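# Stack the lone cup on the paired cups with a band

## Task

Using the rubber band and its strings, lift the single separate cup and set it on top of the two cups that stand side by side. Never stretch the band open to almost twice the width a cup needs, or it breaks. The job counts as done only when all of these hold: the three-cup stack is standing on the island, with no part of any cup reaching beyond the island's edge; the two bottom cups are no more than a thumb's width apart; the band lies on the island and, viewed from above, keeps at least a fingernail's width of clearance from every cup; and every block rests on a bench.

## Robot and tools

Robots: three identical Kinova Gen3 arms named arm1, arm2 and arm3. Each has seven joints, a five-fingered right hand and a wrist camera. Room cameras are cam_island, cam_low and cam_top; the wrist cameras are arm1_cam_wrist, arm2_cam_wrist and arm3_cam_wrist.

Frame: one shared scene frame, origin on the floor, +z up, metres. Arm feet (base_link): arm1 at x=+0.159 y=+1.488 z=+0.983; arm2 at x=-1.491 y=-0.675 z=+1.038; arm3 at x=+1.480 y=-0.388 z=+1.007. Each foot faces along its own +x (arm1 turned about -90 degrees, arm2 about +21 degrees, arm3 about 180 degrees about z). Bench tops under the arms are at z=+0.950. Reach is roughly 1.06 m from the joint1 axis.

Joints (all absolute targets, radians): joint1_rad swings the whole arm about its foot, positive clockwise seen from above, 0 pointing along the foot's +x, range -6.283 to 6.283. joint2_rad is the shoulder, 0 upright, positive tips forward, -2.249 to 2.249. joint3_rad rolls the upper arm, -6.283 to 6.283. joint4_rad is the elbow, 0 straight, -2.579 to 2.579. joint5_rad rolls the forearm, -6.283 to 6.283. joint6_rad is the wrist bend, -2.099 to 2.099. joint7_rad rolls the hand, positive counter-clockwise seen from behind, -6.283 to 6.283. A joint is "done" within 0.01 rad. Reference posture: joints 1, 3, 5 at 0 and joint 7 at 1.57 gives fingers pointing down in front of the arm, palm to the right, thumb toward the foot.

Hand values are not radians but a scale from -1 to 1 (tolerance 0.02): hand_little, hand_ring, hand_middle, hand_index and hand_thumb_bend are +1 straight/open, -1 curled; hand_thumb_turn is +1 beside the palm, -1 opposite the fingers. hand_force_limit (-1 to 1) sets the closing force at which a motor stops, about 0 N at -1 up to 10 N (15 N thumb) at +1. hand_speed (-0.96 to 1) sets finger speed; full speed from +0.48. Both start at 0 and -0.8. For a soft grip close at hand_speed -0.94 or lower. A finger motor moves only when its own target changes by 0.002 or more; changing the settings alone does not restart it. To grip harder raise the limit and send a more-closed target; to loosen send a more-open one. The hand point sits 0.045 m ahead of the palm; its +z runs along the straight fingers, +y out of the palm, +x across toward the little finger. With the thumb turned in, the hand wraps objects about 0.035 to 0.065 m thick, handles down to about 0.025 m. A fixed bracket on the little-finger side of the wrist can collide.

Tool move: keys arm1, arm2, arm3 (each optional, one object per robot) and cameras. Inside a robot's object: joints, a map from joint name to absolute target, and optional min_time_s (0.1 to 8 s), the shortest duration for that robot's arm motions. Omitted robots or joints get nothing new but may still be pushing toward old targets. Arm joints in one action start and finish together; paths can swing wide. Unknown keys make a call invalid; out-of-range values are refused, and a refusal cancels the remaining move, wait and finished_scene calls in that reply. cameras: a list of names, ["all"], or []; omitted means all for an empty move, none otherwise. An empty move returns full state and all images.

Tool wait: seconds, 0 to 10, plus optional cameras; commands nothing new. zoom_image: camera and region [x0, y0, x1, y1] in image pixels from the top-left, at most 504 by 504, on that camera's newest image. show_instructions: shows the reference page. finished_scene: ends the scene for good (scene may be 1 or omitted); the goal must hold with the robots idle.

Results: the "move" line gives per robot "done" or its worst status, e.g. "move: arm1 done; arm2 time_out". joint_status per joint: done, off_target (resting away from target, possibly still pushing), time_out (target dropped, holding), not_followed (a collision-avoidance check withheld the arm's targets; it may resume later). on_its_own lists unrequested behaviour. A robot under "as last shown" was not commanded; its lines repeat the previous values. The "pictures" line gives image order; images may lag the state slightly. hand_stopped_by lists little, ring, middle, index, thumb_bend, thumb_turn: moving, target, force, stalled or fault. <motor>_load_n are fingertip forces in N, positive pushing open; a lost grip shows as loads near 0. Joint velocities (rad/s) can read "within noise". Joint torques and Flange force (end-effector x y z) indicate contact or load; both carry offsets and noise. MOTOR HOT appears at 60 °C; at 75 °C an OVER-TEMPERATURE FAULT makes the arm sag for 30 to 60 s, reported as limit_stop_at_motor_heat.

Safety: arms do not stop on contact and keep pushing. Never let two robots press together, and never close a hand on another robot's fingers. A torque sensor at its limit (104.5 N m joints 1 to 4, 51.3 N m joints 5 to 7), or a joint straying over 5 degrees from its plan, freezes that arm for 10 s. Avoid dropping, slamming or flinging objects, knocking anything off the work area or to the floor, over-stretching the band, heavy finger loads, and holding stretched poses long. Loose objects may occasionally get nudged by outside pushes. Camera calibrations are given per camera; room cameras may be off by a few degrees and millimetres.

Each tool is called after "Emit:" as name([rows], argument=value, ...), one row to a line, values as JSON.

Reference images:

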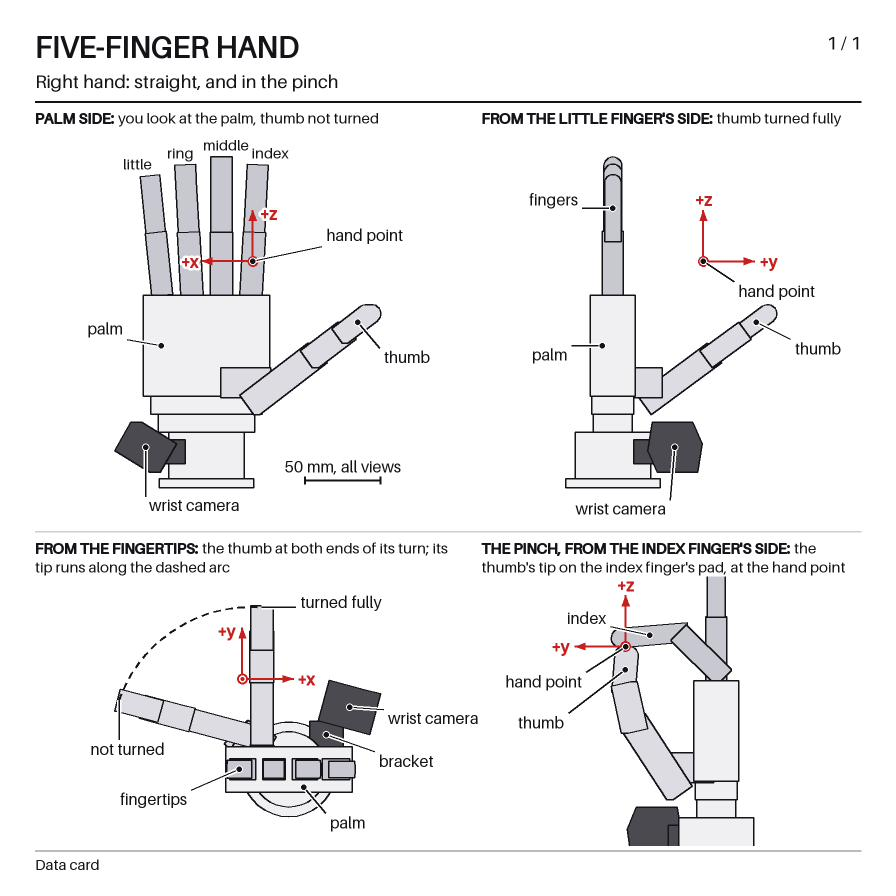

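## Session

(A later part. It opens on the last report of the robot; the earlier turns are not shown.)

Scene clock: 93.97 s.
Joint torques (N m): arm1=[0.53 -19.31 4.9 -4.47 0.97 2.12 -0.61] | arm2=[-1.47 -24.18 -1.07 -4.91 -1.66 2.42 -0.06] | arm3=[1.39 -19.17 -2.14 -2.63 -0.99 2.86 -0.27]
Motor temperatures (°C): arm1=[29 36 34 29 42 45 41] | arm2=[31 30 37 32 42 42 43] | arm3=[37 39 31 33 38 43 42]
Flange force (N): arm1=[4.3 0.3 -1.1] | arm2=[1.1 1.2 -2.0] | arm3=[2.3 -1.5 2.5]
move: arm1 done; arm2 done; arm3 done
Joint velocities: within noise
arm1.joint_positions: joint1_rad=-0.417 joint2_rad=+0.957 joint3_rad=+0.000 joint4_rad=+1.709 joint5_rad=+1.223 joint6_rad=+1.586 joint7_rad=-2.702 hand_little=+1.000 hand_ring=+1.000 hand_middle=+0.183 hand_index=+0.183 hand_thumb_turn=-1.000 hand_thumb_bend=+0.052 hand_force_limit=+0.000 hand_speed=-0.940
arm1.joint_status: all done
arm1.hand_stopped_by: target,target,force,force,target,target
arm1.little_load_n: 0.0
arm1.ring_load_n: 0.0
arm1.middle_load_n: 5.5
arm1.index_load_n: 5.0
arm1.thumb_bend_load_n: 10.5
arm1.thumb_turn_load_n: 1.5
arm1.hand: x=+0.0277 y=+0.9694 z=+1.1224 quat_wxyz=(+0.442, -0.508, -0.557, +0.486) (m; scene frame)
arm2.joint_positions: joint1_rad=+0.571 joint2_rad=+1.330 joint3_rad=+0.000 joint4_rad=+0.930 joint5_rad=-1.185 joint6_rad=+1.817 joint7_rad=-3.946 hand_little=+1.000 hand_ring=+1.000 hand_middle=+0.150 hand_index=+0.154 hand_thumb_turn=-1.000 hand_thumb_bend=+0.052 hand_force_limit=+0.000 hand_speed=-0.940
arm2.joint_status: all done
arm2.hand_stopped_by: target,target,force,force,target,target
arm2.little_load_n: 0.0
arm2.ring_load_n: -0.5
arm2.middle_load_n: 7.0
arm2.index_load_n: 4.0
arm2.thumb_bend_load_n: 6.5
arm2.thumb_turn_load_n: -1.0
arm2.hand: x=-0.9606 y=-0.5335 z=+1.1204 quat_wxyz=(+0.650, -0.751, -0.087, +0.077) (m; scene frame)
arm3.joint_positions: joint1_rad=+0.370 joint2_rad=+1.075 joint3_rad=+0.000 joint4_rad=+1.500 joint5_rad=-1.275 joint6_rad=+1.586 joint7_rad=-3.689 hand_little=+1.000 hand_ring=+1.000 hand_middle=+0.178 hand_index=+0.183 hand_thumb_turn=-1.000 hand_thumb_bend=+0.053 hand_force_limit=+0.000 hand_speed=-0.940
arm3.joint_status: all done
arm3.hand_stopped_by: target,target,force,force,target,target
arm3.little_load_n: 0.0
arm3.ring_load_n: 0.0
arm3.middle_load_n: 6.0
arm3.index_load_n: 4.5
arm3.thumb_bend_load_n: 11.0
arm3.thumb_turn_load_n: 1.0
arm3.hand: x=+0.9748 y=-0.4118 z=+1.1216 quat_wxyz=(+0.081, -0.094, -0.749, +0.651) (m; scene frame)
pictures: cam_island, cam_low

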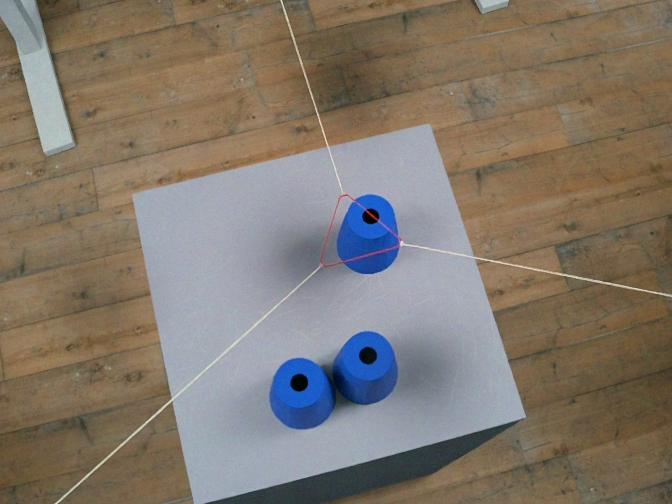

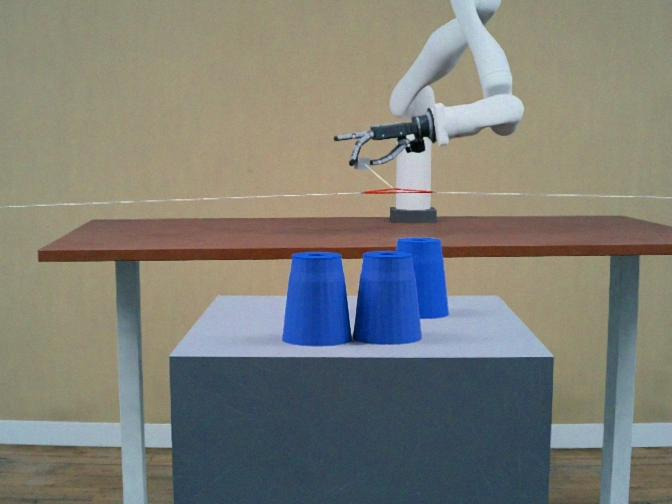

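Emit:
move(arm1={"joints":{"joint1_rad":-0.5340,"joint2_rad":0.9165,"joint4_rad":1.8622,"joint5_rad":1.1219,"joint6_rad":1.6143,"joint7_rad":-2.8294},"min_time_s":3}, arm2={"joints":{"joint1_rad":0.5172,"joint2_rad":1.3471,"joint4_rad":0.8825,"joint5_rad":-1.2293,"joint6_rad":1.7901,"joint7_rad":-3.9883},"min_time_s":3}, arm3={"joints":{"joint1_rad":0.4715,"joint2_rad":1.0506,"joint4_rad":1.5775,"joint5_rad":-1.1809,"joint6_rad":1.6291,"joint7_rad":-3.6163},"min_time_s":3}, cameras=["cam_island","cam_low"])

Emit:
zoom_image(camera="cam_island", region=[290, 160, 450, 320])

Emit:
zoom_image(camera="cam_low", region=[300, 150, 500, 350])

Scene clock: 105.90 s.
Joint torques (N m): arm1=[0.65 -17.68 4.77 -3.06 0.37 2.28 -0.57] | arm2=[-1.38 -24.42 -0.97 -4.95 -1.56 2.53 -0.14] | arm3=[1.22 -18.16 -2.09 -1.76 -0.58 3.07 -0.29]
Motor temperatures (°C): arm1=[29 37 34 29 42 45 41] | arm2=[31 30 37 32 42 42 43] | arm3=[37 39 31 33 38 43 42]
Flange force (N): arm1=[3.4 0.3 -0.8] | arm2=[2.3 1.3 -1.8] | arm3=[3.1 -1.6 2.2]
move: arm1 done; arm2 done; arm3 done
Joint velocities: within noise
arm1.joint_positions: joint1_rad=-0.534 joint2_rad=+0.917 joint3_rad=+0.000 joint4_rad=+1.862 joint5_rad=+1.122 joint6_rad=+1.614 joint7_rad=-2.829 hand_little=+1.000 hand_ring=+1.000 hand_middle=+0.183 hand_index=+0.183 hand_thumb_turn=-1.000 hand_thumb_bend=+0.052 hand_force_limit=+0.000 hand_speed=-0.940
arm1.joint_status: all done
arm1.hand_stopped_by: target,target,force,force,target,target
arm1.little_load_n: -0.5
arm1.ring_load_n: 0.0
arm1.middle_load_n: 5.5
arm1.index_load_n: 5.0
arm1.thumb_bend_load_n: 10.5
arm1.thumb_turn_load_n: 1.5
arm1.hand: x=+0.0554 y=+1.0293 z=+1.1314 quat_wxyz=(+0.448, -0.504, -0.548, +0.495) (m; scene frame)
arm2.joint_positions: joint1_rad=+0.517 joint2_rad=+1.347 joint3_rad=+0.000 joint4_rad=+0.883 joint5_rad=-1.229 joint6_rad=+1.790 joint7_rad=-3.988 hand_little=+1.000 hand_ring=+1.000 hand_middle=+0.150 hand_index=+0.154 hand_thumb_turn=-1.000 hand_thumb_bend=+0.052 hand_force_limit=+0.000 hand_speed=-0.940
arm2.joint_status: all done
arm2.hand_stopped_by: target,target,force,force,target,target
arm2.little_load_n: 0.0
arm2.ring_load_n: 0.0
arm2.middle_load_n: 7.0
arm2.index_load_n: 4.0
arm2.thumb_bend_load_n: 6.5
arm2.thumb_turn_load_n: -1.0
arm2.hand: x=-0.9458 y=-0.5001 z=+1.1209 quat_wxyz=(+0.651, -0.750, -0.088, +0.077) (m; scene frame)
arm3.joint_positions: joint1_rad=+0.472 joint2_rad=+1.051 joint3_rad=+0.000 joint4_rad=+1.578 joint5_rad=-1.181 joint6_rad=+1.629 joint7_rad=-3.616 hand_little=+1.000 hand_ring=+1.000 hand_middle=+0.178 hand_index=+0.183 hand_thumb_turn=-1.000 hand_thumb_bend=+0.053 hand_force_limit=+0.000 hand_speed=-0.940
arm3.joint_status: all done
arm3.hand_stopped_by: target,target,force,force,target,target
arm3.little_load_n: 0.0
arm3.ring_load_n: 0.0
arm3.middle_load_n: 6.0
arm3.index_load_n: 4.5
arm3.thumb_bend_load_n: 11.0
arm3.thumb_turn_load_n: 0.5
arm3.hand: x=+1.0244 y=-0.3788 z=+1.1240 quat_wxyz=(+0.080, -0.089, -0.747, +0.654) (m; scene frame)
pictures: cam_island, cam_low

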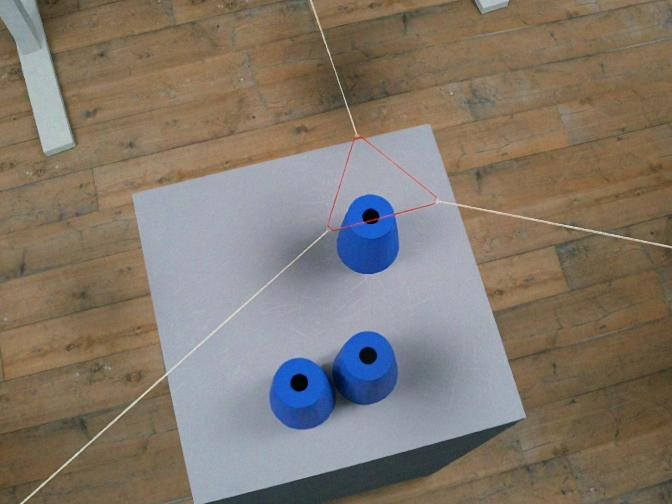

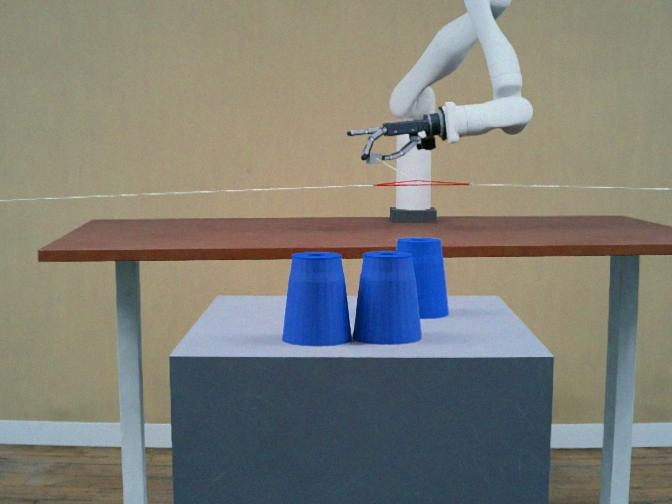

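Scaled by 3.150 from the camera's 672x504 image, which has a finer 960x720 frame.

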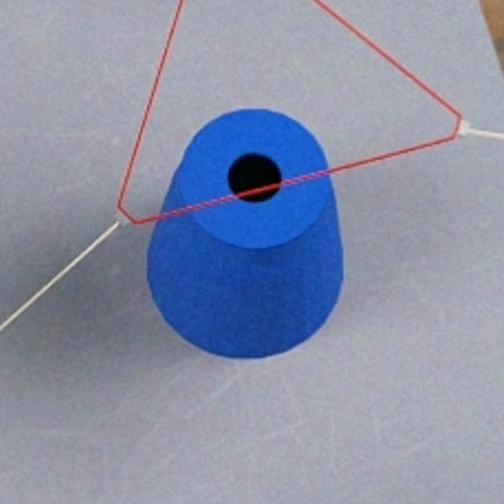

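Scaled by 2.520 from the camera's 672x504 image, which has a finer 960x720 frame.

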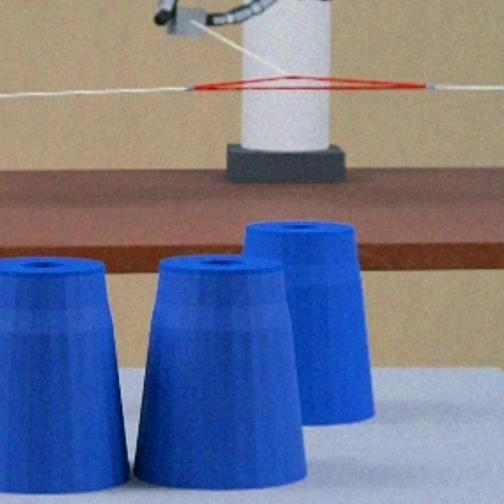

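Emit:
zoom_image(camera="cam_low", region=[280, 230, 460, 350])

Scaled by 2.800 from the camera's 672x504 image, which has a finer 960x720 frame.

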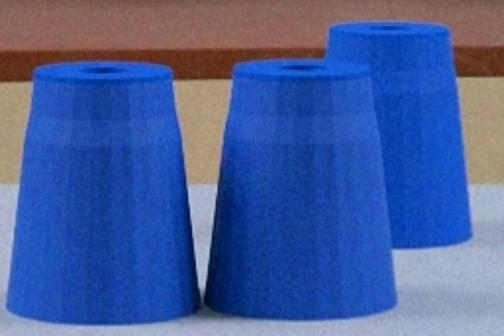

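Emit:
move(arm1={"joints":{"joint1_rad":-0.5299,"joint2_rad":1.0350,"joint4_rad":1.8313,"joint5_rad":1.1208,"joint6_rad":1.5441,"joint7_rad":-2.9008},"min_time_s":3}, arm2={"joints":{"joint1_rad":0.5241,"joint2_rad":1.4415,"joint4_rad":0.8329,"joint5_rad":-1.2167,"joint6_rad":1.7795,"joint7_rad":-3.9437},"min_time_s":3}, arm3={"joints":{"joint1_rad":0.4651,"joint2_rad":1.1527,"joint4_rad":1.5576,"joint5_rad":-1.1884,"joint6_rad":1.5845,"joint7_rad":-3.5457},"min_time_s":3}, cameras=["cam_island","cam_low"])

Emit:
zoom_image(camera="cam_island", region=[310, 130, 460, 280])

Emit:
zoom_image(camera="cam_low", region=[340, 160, 500, 320])

Scene clock: 117.00 s.
Joint torques (N m): arm1=[0.62 -18.11 4.92 -2.26 0.14 2.3 -0.55] | arm2=[-1.36 -24.38 -0.97 -4.77 -1.44 2.63 -0.15] | arm3=[1.26 -18.31 -2.14 -1.11 -0.34 3.14 -0.28]
Motor temperatures (°C): arm1=[29 37 34 29 42 45 41] | arm2=[31 31 37 32 42 42 43] | arm3=[37 39 31 33 38 43 42]
Flange force (N): arm1=[3.1 -0.1 -1.1] | arm2=[1.7 1.2 -1.5] | arm3=[3.4 -1.7 2.2]
move: arm1 done; arm2 done; arm3 done
Joint velocities: within noise
arm1.joint_positions: joint1_rad=-0.530 joint2_rad=+1.035 joint3_rad=+0.000 joint4_rad=+1.831 joint5_rad=+1.121 joint6_rad=+1.544 joint7_rad=-2.901 hand_little=+1.000 hand_ring=+1.000 hand_middle=+0.183 hand_index=+0.183 hand_thumb_turn=-1.000 hand_thumb_bend=+0.052 hand_force_limit=+0.000 hand_speed=-0.940
arm1.joint_status: all done
arm1.hand_stopped_by: target,target,force,force,target,target
arm1.little_load_n: 0.0
arm1.ring_load_n: 0.0
arm1.middle_load_n: 5.5
arm1.index_load_n: 5.0
arm1.thumb_bend_load_n: 10.5
arm1.thumb_turn_load_n: 1.5
arm1.hand: x=+0.0577 y=+1.0267 z=+1.0716 quat_wxyz=(+0.441, -0.507, -0.558, +0.486) (m; scene frame)
arm2.joint_positions: joint1_rad=+0.524 joint2_rad=+1.441 joint3_rad=+0.000 joint4_rad=+0.833 joint5_rad=-1.217 joint6_rad=+1.779 joint7_rad=-3.944 hand_little=+1.000 hand_ring=+1.000 hand_middle=+0.150 hand_index=+0.154 hand_thumb_turn=-1.000 hand_thumb_bend=+0.052 hand_force_limit=+0.000 hand_speed=-0.940
arm2.joint_status: all done
arm2.hand_stopped_by: target,target,force,force,target,target
arm2.little_load_n: 0.0
arm2.ring_load_n: 0.0
arm2.middle_load_n: 7.5
arm2.index_load_n: 4.0
arm2.thumb_bend_load_n: 6.5
arm2.thumb_turn_load_n: -1.0
arm2.hand: x=-0.9482 y=-0.5049 z=+1.0712 quat_wxyz=(+0.651, -0.750, -0.088, +0.077) (m; scene frame)
arm3.joint_positions: joint1_rad=+0.465 joint2_rad=+1.153 joint3_rad=+0.000 joint4_rad=+1.558 joint5_rad=-1.188 joint6_rad=+1.584 joint7_rad=-3.546 hand_little=+1.000 hand_ring=+1.000 hand_middle=+0.178 hand_index=+0.183 hand_thumb_turn=-1.000 hand_thumb_bend=+0.053 hand_force_limit=+0.000 hand_speed=-0.940
arm3.joint_status: all done
arm3.hand_stopped_by: target,target,force,force,target,target
arm3.little_load_n: 0.0
arm3.ring_load_n: 0.0
arm3.middle_load_n: 6.0
arm3.index_load_n: 4.5
arm3.thumb_bend_load_n: 11.0
arm3.thumb_turn_load_n: 0.5
arm3.hand: x=+1.0229 y=-0.3826 z=+1.0716 quat_wxyz=(+0.081, -0.094, -0.749, +0.651) (m; scene frame)
pictures: cam_island, cam_low

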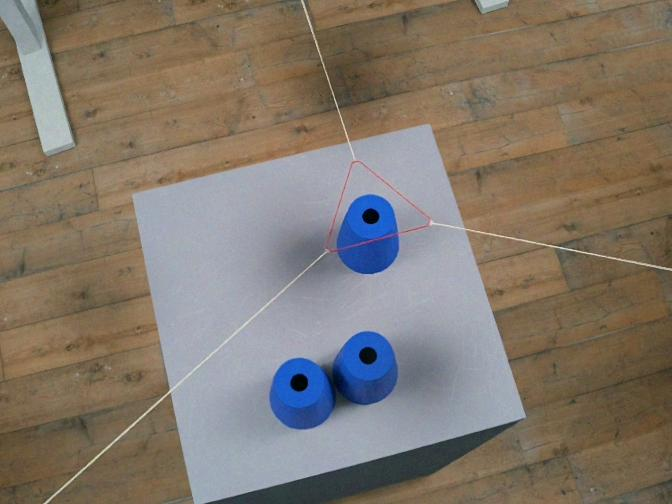

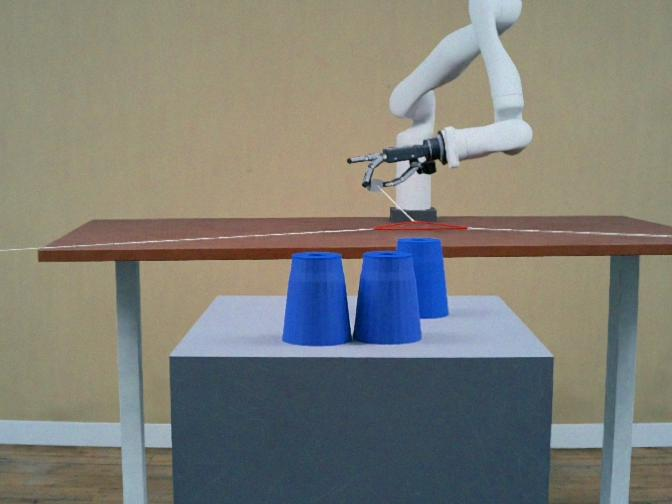

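Scaled by 3.360 from the camera's 672x504 image, which has a finer 960x720 frame.

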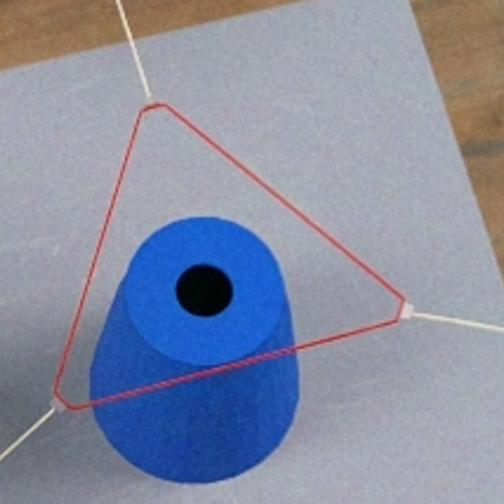

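Scaled by 3.150 from the camera's 672x504 image, which has a finer 960x720 frame.

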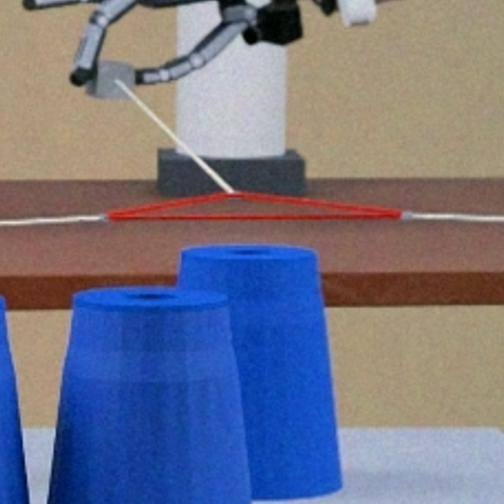

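Emit:
move(arm1={"joints":{"joint1_rad":-0.5300,"joint2_rad":1.1232,"joint4_rad":1.7993,"joint5_rad":1.1228,"joint6_rad":1.5197,"joint7_rad":-2.9514},"min_time_s":3}, arm2={"joints":{"joint1_rad":0.5232,"joint2_rad":1.5211,"joint4_rad":0.7686,"joint5_rad":-1.2147,"joint6_rad":1.7736,"joint7_rad":-3.9294},"min_time_s":3}, arm3={"joints":{"joint1_rad":0.4654,"joint2_rad":1.2333,"joint4_rad":1.5203,"joint5_rad":-1.1879,"joint6_rad":1.5685,"joint7_rad":-3.5054},"min_time_s":3}, cameras=["cam_island","cam_low"])

Emit:
zoom_image(camera="cam_island", region=[310, 150, 440, 280])

Emit:
zoom_image(camera="cam_low", region=[350, 210, 490, 350])

Scene clock: 124.40 s.
Joint torques (N m): arm1=[0.56 -18.23 5.05 -1.76 -0.07 2.23 -0.58] | arm2=[-1.36 -24.4 -0.99 -4.57 -1.45 2.65 -0.15] | arm3=[1.22 -18.49 -2.19 -0.83 -0.22 3.15 -0.28]
Motor temperatures (°C): arm1=[29 37 34 29 42 45 41] | arm2=[31 31 37 32 42 42 43] | arm3=[36 39 31 33 38 43 42]
Flange force (N): arm1=[2.8 -0.8 -1.3] | arm2=[2.4 1.5 -1.8] | arm3=[3.2 -1.7 2.1]
move: arm1 done; arm2 done; arm3 done
Joint velocities: within noise
arm1.joint_positions: joint1_rad=-0.530 joint2_rad=+1.123 joint3_rad=+0.000 joint4_rad=+1.799 joint5_rad=+1.123 joint6_rad=+1.520 joint7_rad=-2.951 hand_little=+1.000 hand_ring=+1.000 hand_middle=+0.183 hand_index=+0.183 hand_thumb_turn=-1.000 hand_thumb_bend=+0.052 hand_force_limit=+0.000 hand_speed=-0.940
arm1.joint_status: all done
arm1.hand_stopped_by: target,target,force,force,target,target
arm1.little_load_n: 0.0
arm1.ring_load_n: 0.0
arm1.middle_load_n: 5.5
arm1.index_load_n: 5.0
arm1.thumb_bend_load_n: 10.5
arm1.thumb_turn_load_n: 1.5
arm1.hand: x=+0.0577 y=+1.0266 z=+1.0346 quat_wxyz=(+0.441, -0.507, -0.559, +0.486) (m; scene frame)
arm2.joint_positions: joint1_rad=+0.523 joint2_rad=+1.521 joint3_rad=+0.000 joint4_rad=+0.769 joint5_rad=-1.215 joint6_rad=+1.774 joint7_rad=-3.929 hand_little=+1.000 hand_ring=+1.000 hand_middle=+0.150 hand_index=+0.154 hand_thumb_turn=-1.000 hand_thumb_bend=+0.052 hand_force_limit=+0.000 hand_speed=-0.940
arm2.joint_status: all done
arm2.hand_stopped_by: target,target,force,force,target,target
arm2.little_load_n: 0.0
arm2.ring_load_n: 0.0
arm2.middle_load_n: 7.5
arm2.index_load_n: 4.0
arm2.thumb_bend_load_n: 6.5
arm2.thumb_turn_load_n: -1.0
arm2.hand: x=-0.9482 y=-0.5048 z=+1.0343 quat_wxyz=(+0.651, -0.750, -0.088, +0.077) (m; scene frame)
arm3.joint_positions: joint1_rad=+0.465 joint2_rad=+1.233 joint3_rad=+0.000 joint4_rad=+1.520 joint5_rad=-1.188 joint6_rad=+1.569 joint7_rad=-3.505 hand_little=+1.000 hand_ring=+1.000 hand_middle=+0.178 hand_index=+0.183 hand_thumb_turn=-1.000 hand_thumb_bend=+0.053 hand_force_limit=+0.000 hand_speed=-0.940
arm3.joint_status: all done
arm3.hand_stopped_by: target,target,force,force,target,target
arm3.little_load_n: 0.0
arm3.ring_load_n: 0.0
arm3.middle_load_n: 6.0
arm3.index_load_n: 4.0
arm3.thumb_bend_load_n: 11.0
arm3.thumb_turn_load_n: 1.0
arm3.hand: x=+1.0230 y=-0.3826 z=+1.0347 quat_wxyz=(+0.081, -0.094, -0.749, +0.651) (m; scene frame)
pictures: cam_island, cam_low

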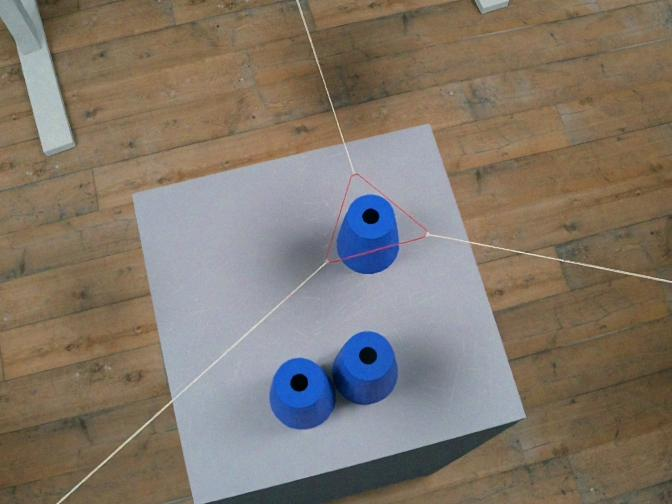

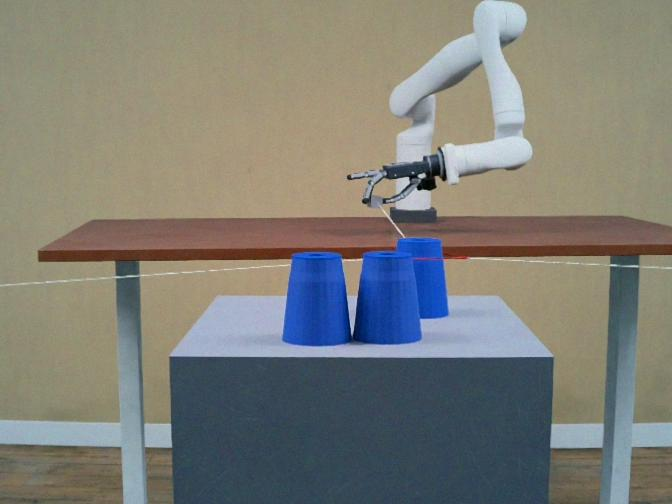

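Scaled by 3.877 from the camera's 672x504 image, which has a finer 960x720 frame.

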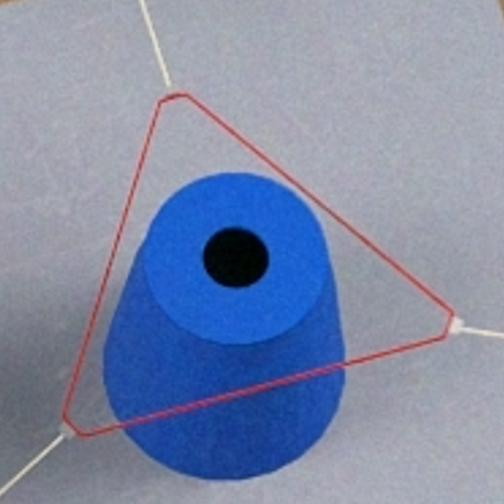

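Scaled by 3.600 from the camera's 672x504 image, which has a finer 960x720 frame.

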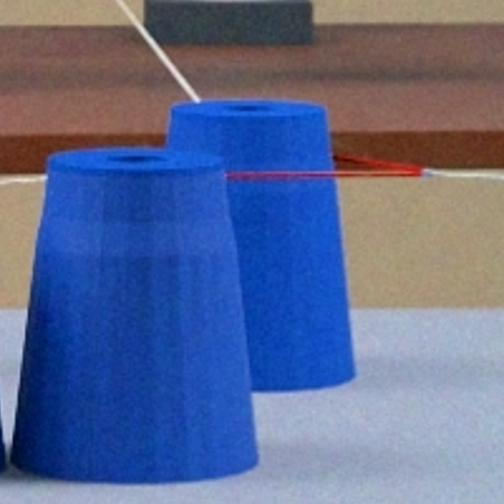

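Emit:
move(arm1={"joints":{"joint1_rad":-0.4967,"joint2_rad":1.1225,"joint4_rad":1.6931,"joint5_rad":1.1515,"joint6_rad":1.5565,"joint7_rad":-2.8506},"min_time_s":4}, arm2={"joints":{"joint1_rad":0.4940,"joint2_rad":1.5841,"joint4_rad":0.5630,"joint5_rad":-1.2644,"joint6_rad":1.7984,"joint7_rad":-4.0754},"min_time_s":4}, arm3={"joints":{"joint1_rad":0.4554,"joint2_rad":1.2466,"joint4_rad":1.4006,"joint5_rad":-1.1985,"joint6_rad":1.6038,"joint7_rad":-3.6059},"min_time_s":4}, cameras=["cam_island","cam_low"])

Emit:
zoom_image(camera="cam_island", region=[310, 150, 440, 280])

Emit:
zoom_image(camera="cam_low", region=[350, 210, 490, 350])

Scene clock: 135.73 s.
Joint torques (N m): arm1=[0.52 -19.63 5.13 -3.28 0.74 2.17 -0.66] | arm2=[-1.49 -25.61 -1.32 -5.74 -2.1 2.08 -0.07] | arm3=[1.6 -19.81 -2.08 -2.2 -0.97 2.82 -0.21]
Motor temperatures (°C): arm1=[29 37 33 29 42 45 41] | arm2=[31 31 36 32 42 42 43] | arm3=[36 39 31 33 38 43 42]
Flange force (N): arm1=[4.7 -0.3 -1.3] | arm2=[1.8 1.8 -2.4] | arm3=[1.8 -1.5 2.4]
move: arm1 done; arm2 done; arm3 done
Joint velocities: within noise
arm1.joint_positions: joint1_rad=-0.497 joint2_rad=+1.122 joint3_rad=+0.000 joint4_rad=+1.693 joint5_rad=+1.151 joint6_rad=+1.557 joint7_rad=-2.851 hand_little=+1.000 hand_ring=+1.000 hand_middle=+0.183 hand_index=+0.183 hand_thumb_turn=-1.000 hand_thumb_bend=+0.052 hand_force_limit=+0.000 hand_speed=-0.940
arm1.joint_status: all done
arm1.hand_stopped_by: target,target,force,force,target,target
arm1.little_load_n: 0.0
arm1.ring_load_n: 0.0
arm1.middle_load_n: 6.0
arm1.index_load_n: 4.5
arm1.thumb_bend_load_n: 10.5
arm1.thumb_turn_load_n: 1.0
arm1.hand: x=+0.0595 y=+0.9917 z=+1.0436 quat_wxyz=(+0.441, -0.507, -0.559, +0.486) (m; scene frame)
arm2.joint_positions: joint1_rad=+0.494 joint2_rad=+1.584 joint3_rad=+0.000 joint4_rad=+0.563 joint5_rad=-1.264 joint6_rad=+1.798 joint7_rad=-4.075 hand_little=+1.000 hand_ring=+1.000 hand_middle=+0.150 hand_index=+0.154 hand_thumb_turn=-1.000 hand_thumb_bend=+0.052 hand_force_limit=+0.000 hand_speed=-0.940
arm2.joint_status: all done
arm2.hand_stopped_by: target,target,force,force,target,target
arm2.little_load_n: 0.0
arm2.ring_load_n: 0.0
arm2.middle_load_n: 6.5
arm2.index_load_n: 4.5
arm2.thumb_bend_load_n: 6.5
arm2.thumb_turn_load_n: -0.5
arm2.hand: x=-0.9174 y=-0.4891 z=+1.0435 quat_wxyz=(+0.652, -0.749, -0.088, +0.077) (m; scene frame)
arm3.joint_positions: joint1_rad=+0.455 joint2_rad=+1.247 joint3_rad=+0.000 joint4_rad=+1.401 joint5_rad=-1.198 joint6_rad=+1.604 joint7_rad=-3.606 hand_little=+1.000 hand_ring=+1.000 hand_middle=+0.178 hand_index=+0.183 hand_thumb_turn=-1.000 hand_thumb_bend=+0.053 hand_force_limit=+0.000 hand_speed=-0.940
arm3.joint_status: all done
arm3.hand_stopped_by: target,target,force,force,target,target
arm3.little_load_n: 0.0
arm3.ring_load_n: 0.0
arm3.middle_load_n: 6.0
arm3.index_load_n: 4.0
arm3.thumb_bend_load_n: 10.5
arm3.thumb_turn_load_n: 1.0
arm3.hand: x=+0.9933 y=-0.3687 z=+1.0436 quat_wxyz=(+0.081, -0.094, -0.749, +0.651) (m; scene frame)
pictures: cam_island, cam_low

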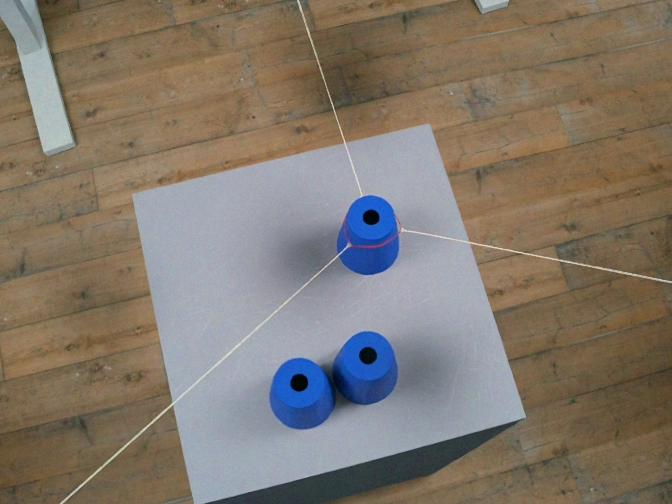

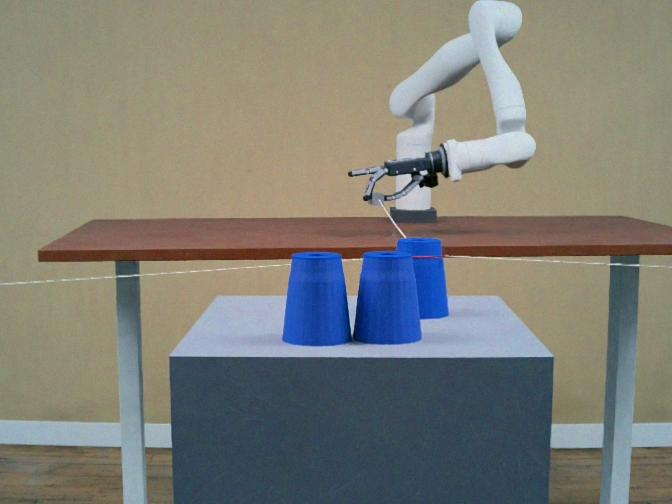

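Scaled by 3.877 from the camera's 672x504 image, which has a finer 960x720 frame.

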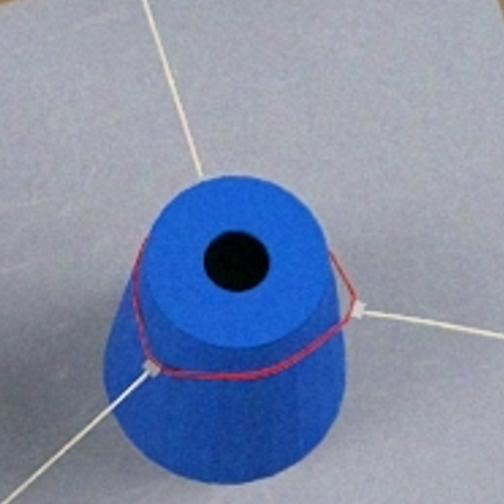

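Scaled by 3.600 from the camera's 672x504 image, which has a finer 960x720 frame.

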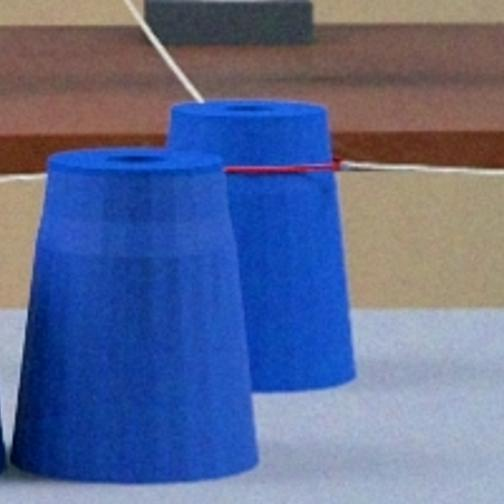

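Emit:
move(arm1={"joints":{"joint1_rad":-0.5027,"joint2_rad":0.8643,"joint4_rad":1.7023,"joint5_rad":1.1571,"joint6_rad":1.6645,"joint7_rad":-2.6224},"min_time_s":4}, arm2={"joints":{"joint1_rad":0.3597,"joint2_rad":1.1876,"joint4_rad":0.9961,"joint5_rad":-1.3387,"joint6_rad":1.6814,"joint7_rad":-4.0698},"min_time_s":4}, arm3={"joints":{"joint1_rad":0.3970,"joint2_rad":0.9958,"joint4_rad":1.4356,"joint5_rad":-1.2571,"joint6_rad":1.6440,"joint7_rad":-3.8204},"min_time_s":4}, cameras=["cam_island","cam_low"])

Emit:
zoom_image(camera="cam_island", region=[310, 150, 440, 280])

Emit:
zoom_image(camera="cam_low", region=[350, 210, 490, 350])

Scene clock: 146.77 s.
Joint torques (N m): arm1=[0.44 -18.86 4.69 -5.27 1.43 1.9 -0.62] | arm2=[-1.57 -24.47 -1.24 -5.94 -2.18 2.08 -0.04] | arm3=[1.56 -19.41 -1.96 -3.81 -1.5 2.5 -0.21]
Motor temperatures (°C): arm1=[29 37 33 29 42 45 41] | arm2=[31 31 36 32 42 42 43] | arm3=[36 39 31 33 38 43 42]
Flange force (N): arm1=[5.4 0.9 -0.6] | arm2=[1.1 1.3 -2.1] | arm3=[1.4 -1.6 2.6]
move: arm1 done; arm2 done; arm3 done
Joint velocities: within noise
arm1.joint_positions: joint1_rad=-0.503 joint2_rad=+0.864 joint3_rad=+0.000 joint4_rad=+1.702 joint5_rad=+1.157 joint6_rad=+1.665 joint7_rad=-2.622 hand_little=+1.000 hand_ring=+1.000 hand_middle=+0.183 hand_index=+0.183 hand_thumb_turn=-1.000 hand_thumb_bend=+0.052 hand_force_limit=+0.000 hand_speed=-0.940
arm1.joint_status: all done
arm1.hand_stopped_by: target,target,force,force,target,target
arm1.little_load_n: 0.0
arm1.ring_load_n: 0.0
arm1.middle_load_n: 6.0
arm1.index_load_n: 4.5
arm1.thumb_bend_load_n: 10.5
arm1.thumb_turn_load_n: 0.5
arm1.hand: x=+0.0677 y=+0.9821 z=+1.1698 quat_wxyz=(+0.443, -0.506, -0.558, +0.487) (m; scene frame)
arm2.joint_positions: joint1_rad=+0.360 joint2_rad=+1.188 joint3_rad=+0.000 joint4_rad=+0.996 joint5_rad=-1.339 joint6_rad=+1.681 joint7_rad=-4.070 hand_little=+1.000 hand_ring=+1.000 hand_middle=+0.150 hand_index=+0.154 hand_thumb_turn=-1.000 hand_thumb_bend=+0.052 hand_force_limit=+0.000 hand_speed=-0.940
arm2.joint_status: all done
arm2.hand_stopped_by: target,target,force,force,target,target
arm2.little_load_n: 0.0
arm2.ring_load_n: 0.0
arm2.middle_load_n: 7.0
arm2.index_load_n: 4.5
arm2.thumb_bend_load_n: 6.5
arm2.thumb_turn_load_n: -0.5
arm2.hand: x=-0.9456 y=-0.3956 z=+1.1954 quat_wxyz=(+0.652, -0.749, -0.087, +0.077) (m; scene frame)
arm3.joint_positions: joint1_rad=+0.397 joint2_rad=+0.996 joint3_rad=+0.000 joint4_rad=+1.436 joint5_rad=-1.257 joint6_rad=+1.644 joint7_rad=-3.820 hand_little=+1.000 hand_ring=+1.000 hand_middle=+0.178 hand_index=+0.183 hand_thumb_turn=-1.000 hand_thumb_bend=+0.053 hand_force_limit=+0.000 hand_speed=-0.940
arm3.joint_status: all done
arm3.hand_stopped_by: target,target,force,force,target,target
arm3.little_load_n: 0.0
arm3.ring_load_n: 0.0
arm3.middle_load_n: 6.0
arm3.index_load_n: 4.5
arm3.thumb_bend_load_n: 11.0
arm3.thumb_turn_load_n: 1.0
arm3.hand: x=+0.9666 y=-0.3891 z=+1.1763 quat_wxyz=(+0.081, -0.094, -0.749, +0.650) (m; scene frame)
pictures: cam_island, cam_low

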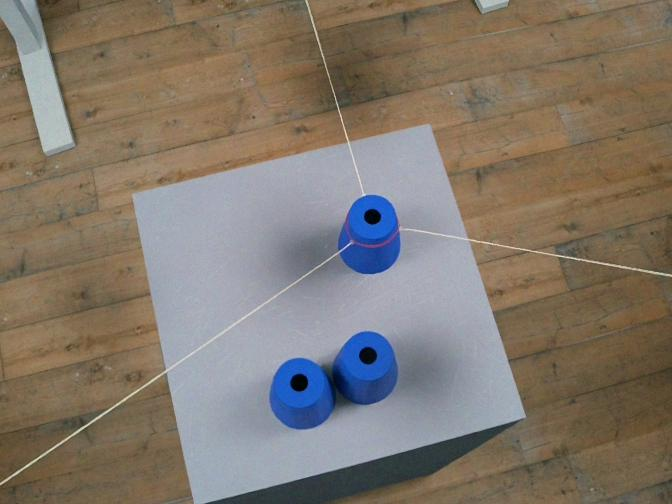

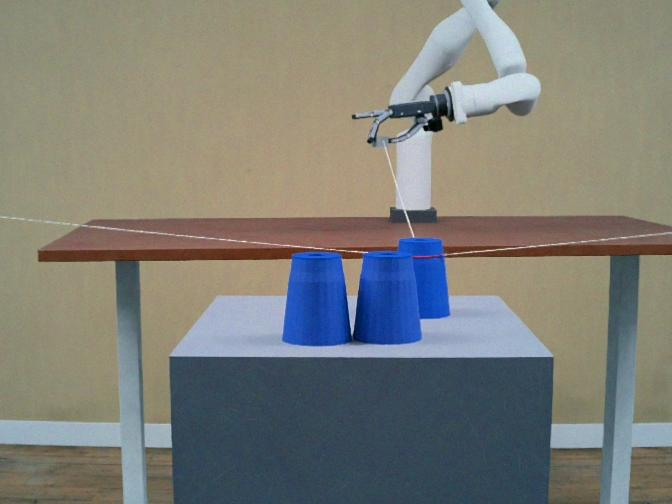

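Scaled by 3.877 from the camera's 672x504 image, which has a finer 960x720 frame.

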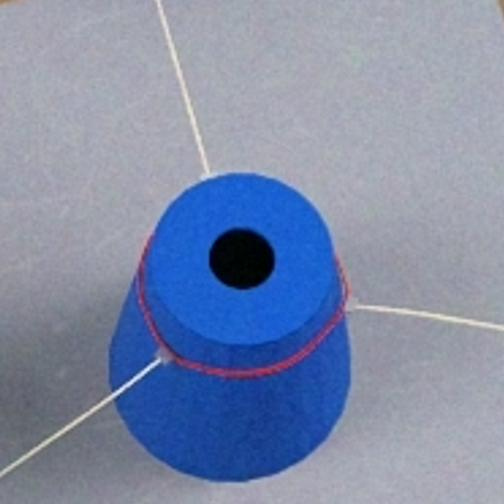

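Scaled by 3.600 from the camera's 672x504 image, which has a finer 960x720 frame.

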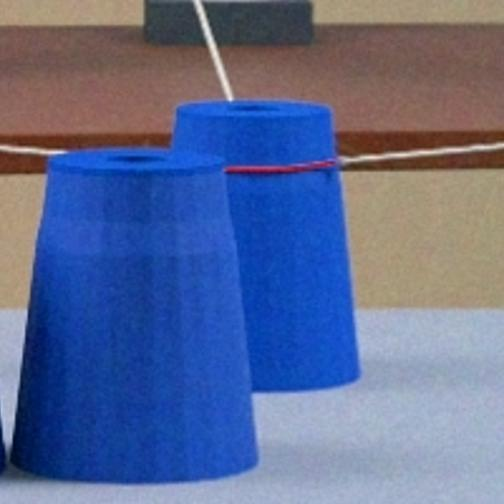

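Emit:
move(arm1={"joints":{"joint1_rad":-0.4996,"joint2_rad":0.6914,"joint4_rad":1.4939,"joint5_rad":1.2151,"joint6_rad":1.8034,"joint7_rad":-2.2656},"min_time_s":4}, arm2={"joints":{"joint1_rad":0.2386,"joint2_rad":1.0079,"joint4_rad":0.8424,"joint5_rad":-1.4228,"joint6_rad":1.6361,"joint7_rad":-4.4187},"min_time_s":4}, arm3={"joints":{"joint1_rad":0.3389,"joint2_rad":0.8408,"joint4_rad":1.2220,"joint5_rad":-1.3337,"joint6_rad":1.7018,"joint7_rad":-4.1894},"min_time_s":4}, cameras=["cam_island","cam_low","cam_top"])

Emit:
zoom_image(camera="cam_island", region=[310, 150, 440, 280])

Emit:
zoom_image(camera="cam_low", region=[350, 210, 490, 350])

Scene clock: 151.93 s.
Joint torques (N m): arm1=[0.45 -18.84 4.3 -7.73 2.2 1.3 -0.65] | arm2=[-1.59 -24.53 -1.21 -7.49 -2.71 1.2 -0.05] | arm3=[1.58 -19.72 -1.78 -5.84 -2.2 1.64 -0.21]
Motor temperatures (°C): arm1=[29 37 33 29 42 45 41] | arm2=[31 32 36 32 42 42 43] | arm3=[36 39 31 33 38 43 42]
Flange force (N): arm1=[6.2 2.4 0.3] | arm2=[1.8 1.0 -2.4] | arm3=[1.1 -1.5 2.6]
move: arm1 done; arm2 done; arm3 done
Joint velocities: within noise
arm1.joint_positions: joint1_rad=-0.500 joint2_rad=+0.691 joint3_rad=+0.000 joint4_rad=+1.494 joint5_rad=+1.215 joint6_rad=+1.803 joint7_rad=-2.266 hand_little=+1.000 hand_ring=+1.000 hand_middle=+0.183 hand_index=+0.183 hand_thumb_turn=-1.000 hand_thumb_bend=+0.052 hand_force_limit=+0.000 hand_speed=-0.940
arm1.joint_status: all done
arm1.hand_stopped_by: target,target,force,force,target,target
arm1.little_load_n: 0.0
arm1.ring_load_n: 0.0
arm1.middle_load_n: 6.0
arm1.index_load_n: 4.5
arm1.thumb_bend_load_n: 10.5
arm1.thumb_turn_load_n: 1.0
arm1.hand: x=+0.0838 y=+0.9504 z=+1.3016 quat_wxyz=(+0.441, -0.507, -0.559, +0.486) (m; scene frame)
arm2.joint_positions: joint1_rad=+0.239 joint2_rad=+1.008 joint3_rad=+0.000 joint4_rad=+0.842 joint5_rad=-1.423 joint6_rad=+1.636 joint7_rad=-4.419 hand_little=+1.000 hand_ring=+1.000 hand_middle=+0.150 hand_index=+0.154 hand_thumb_turn=-1.000 hand_thumb_bend=+0.052 hand_force_limit=+0.000 hand_speed=-0.940
arm2.joint_status: all done
arm2.hand_stopped_by: target,target,force,force,target,target
arm2.little_load_n: 0.0
arm2.ring_load_n: 0.0
arm2.middle_load_n: 7.0
arm2.index_load_n: 4.5
arm2.thumb_bend_load_n: 6.5
arm2.thumb_turn_load_n: 0.0
arm2.hand: x=-0.9373 y=-0.3132 z=+1.3554 quat_wxyz=(+0.652, -0.749, -0.087, +0.077) (m; scene frame)
arm3.joint_positions: joint1_rad=+0.339 joint2_rad=+0.841 joint3_rad=+0.000 joint4_rad=+1.222 joint5_rad=-1.334 joint6_rad=+1.702 joint7_rad=-4.189 hand_little=+1.000 hand_ring=+1.000 hand_middle=+0.178 hand_index=+0.183 hand_thumb_turn=-1.000 hand_thumb_bend=+0.053 hand_force_limit=+0.000 hand_speed=-0.940
arm3.joint_status: all done
arm3.hand_stopped_by: target,target,force,force,target,target
arm3.little_load_n: 0.0
arm3.ring_load_n: 0.0
arm3.middle_load_n: 6.0
arm3.index_load_n: 4.5
arm3.thumb_bend_load_n: 11.0
arm3.thumb_turn_load_n: 1.0
arm3.hand: x=+0.9206 y=-0.4013 z=+1.3185 quat_wxyz=(+0.081, -0.094, -0.749, +0.651) (m; scene frame)
pictures: cam_island, cam_low, cam_top

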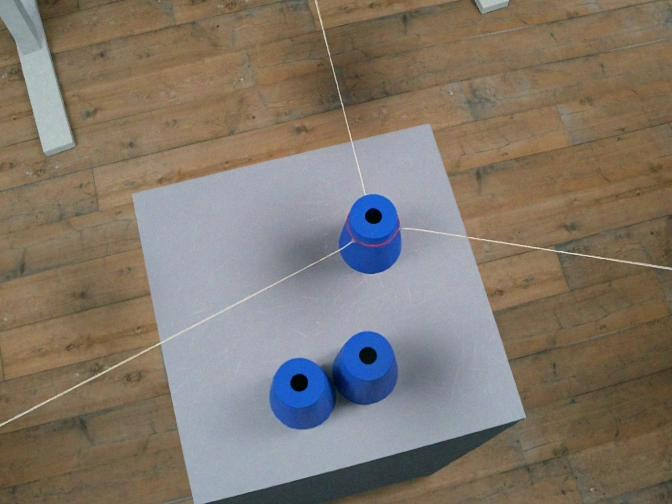

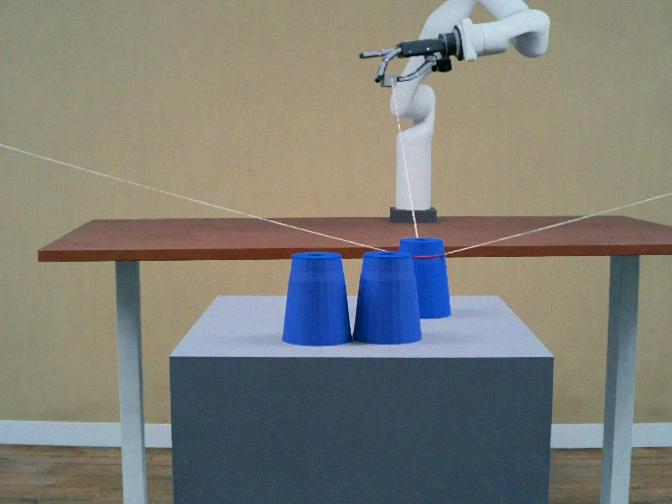

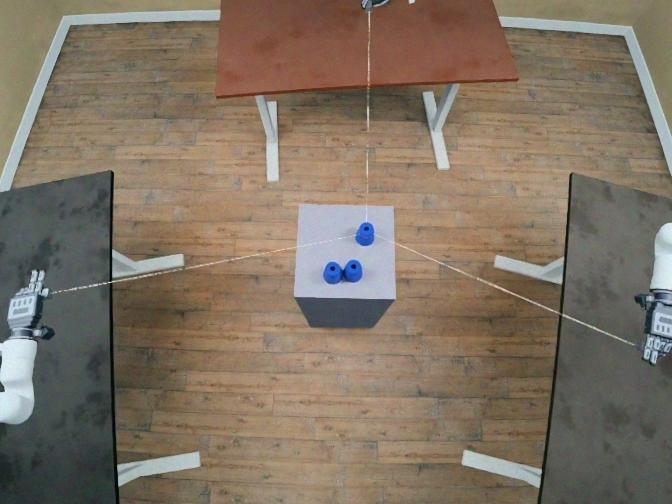

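Scaled by 3.877 from the camera's 672x504 image, which has a finer 960x720 frame.

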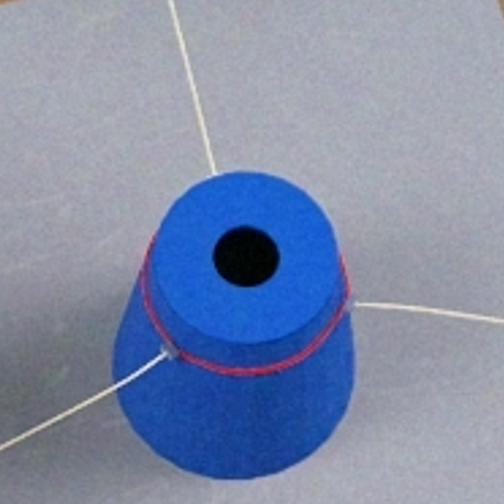

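Scaled by 3.600 from the camera's 672x504 image, which has a finer 960x720 frame.

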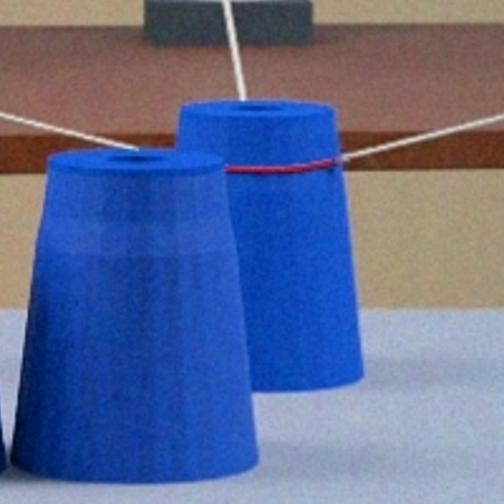

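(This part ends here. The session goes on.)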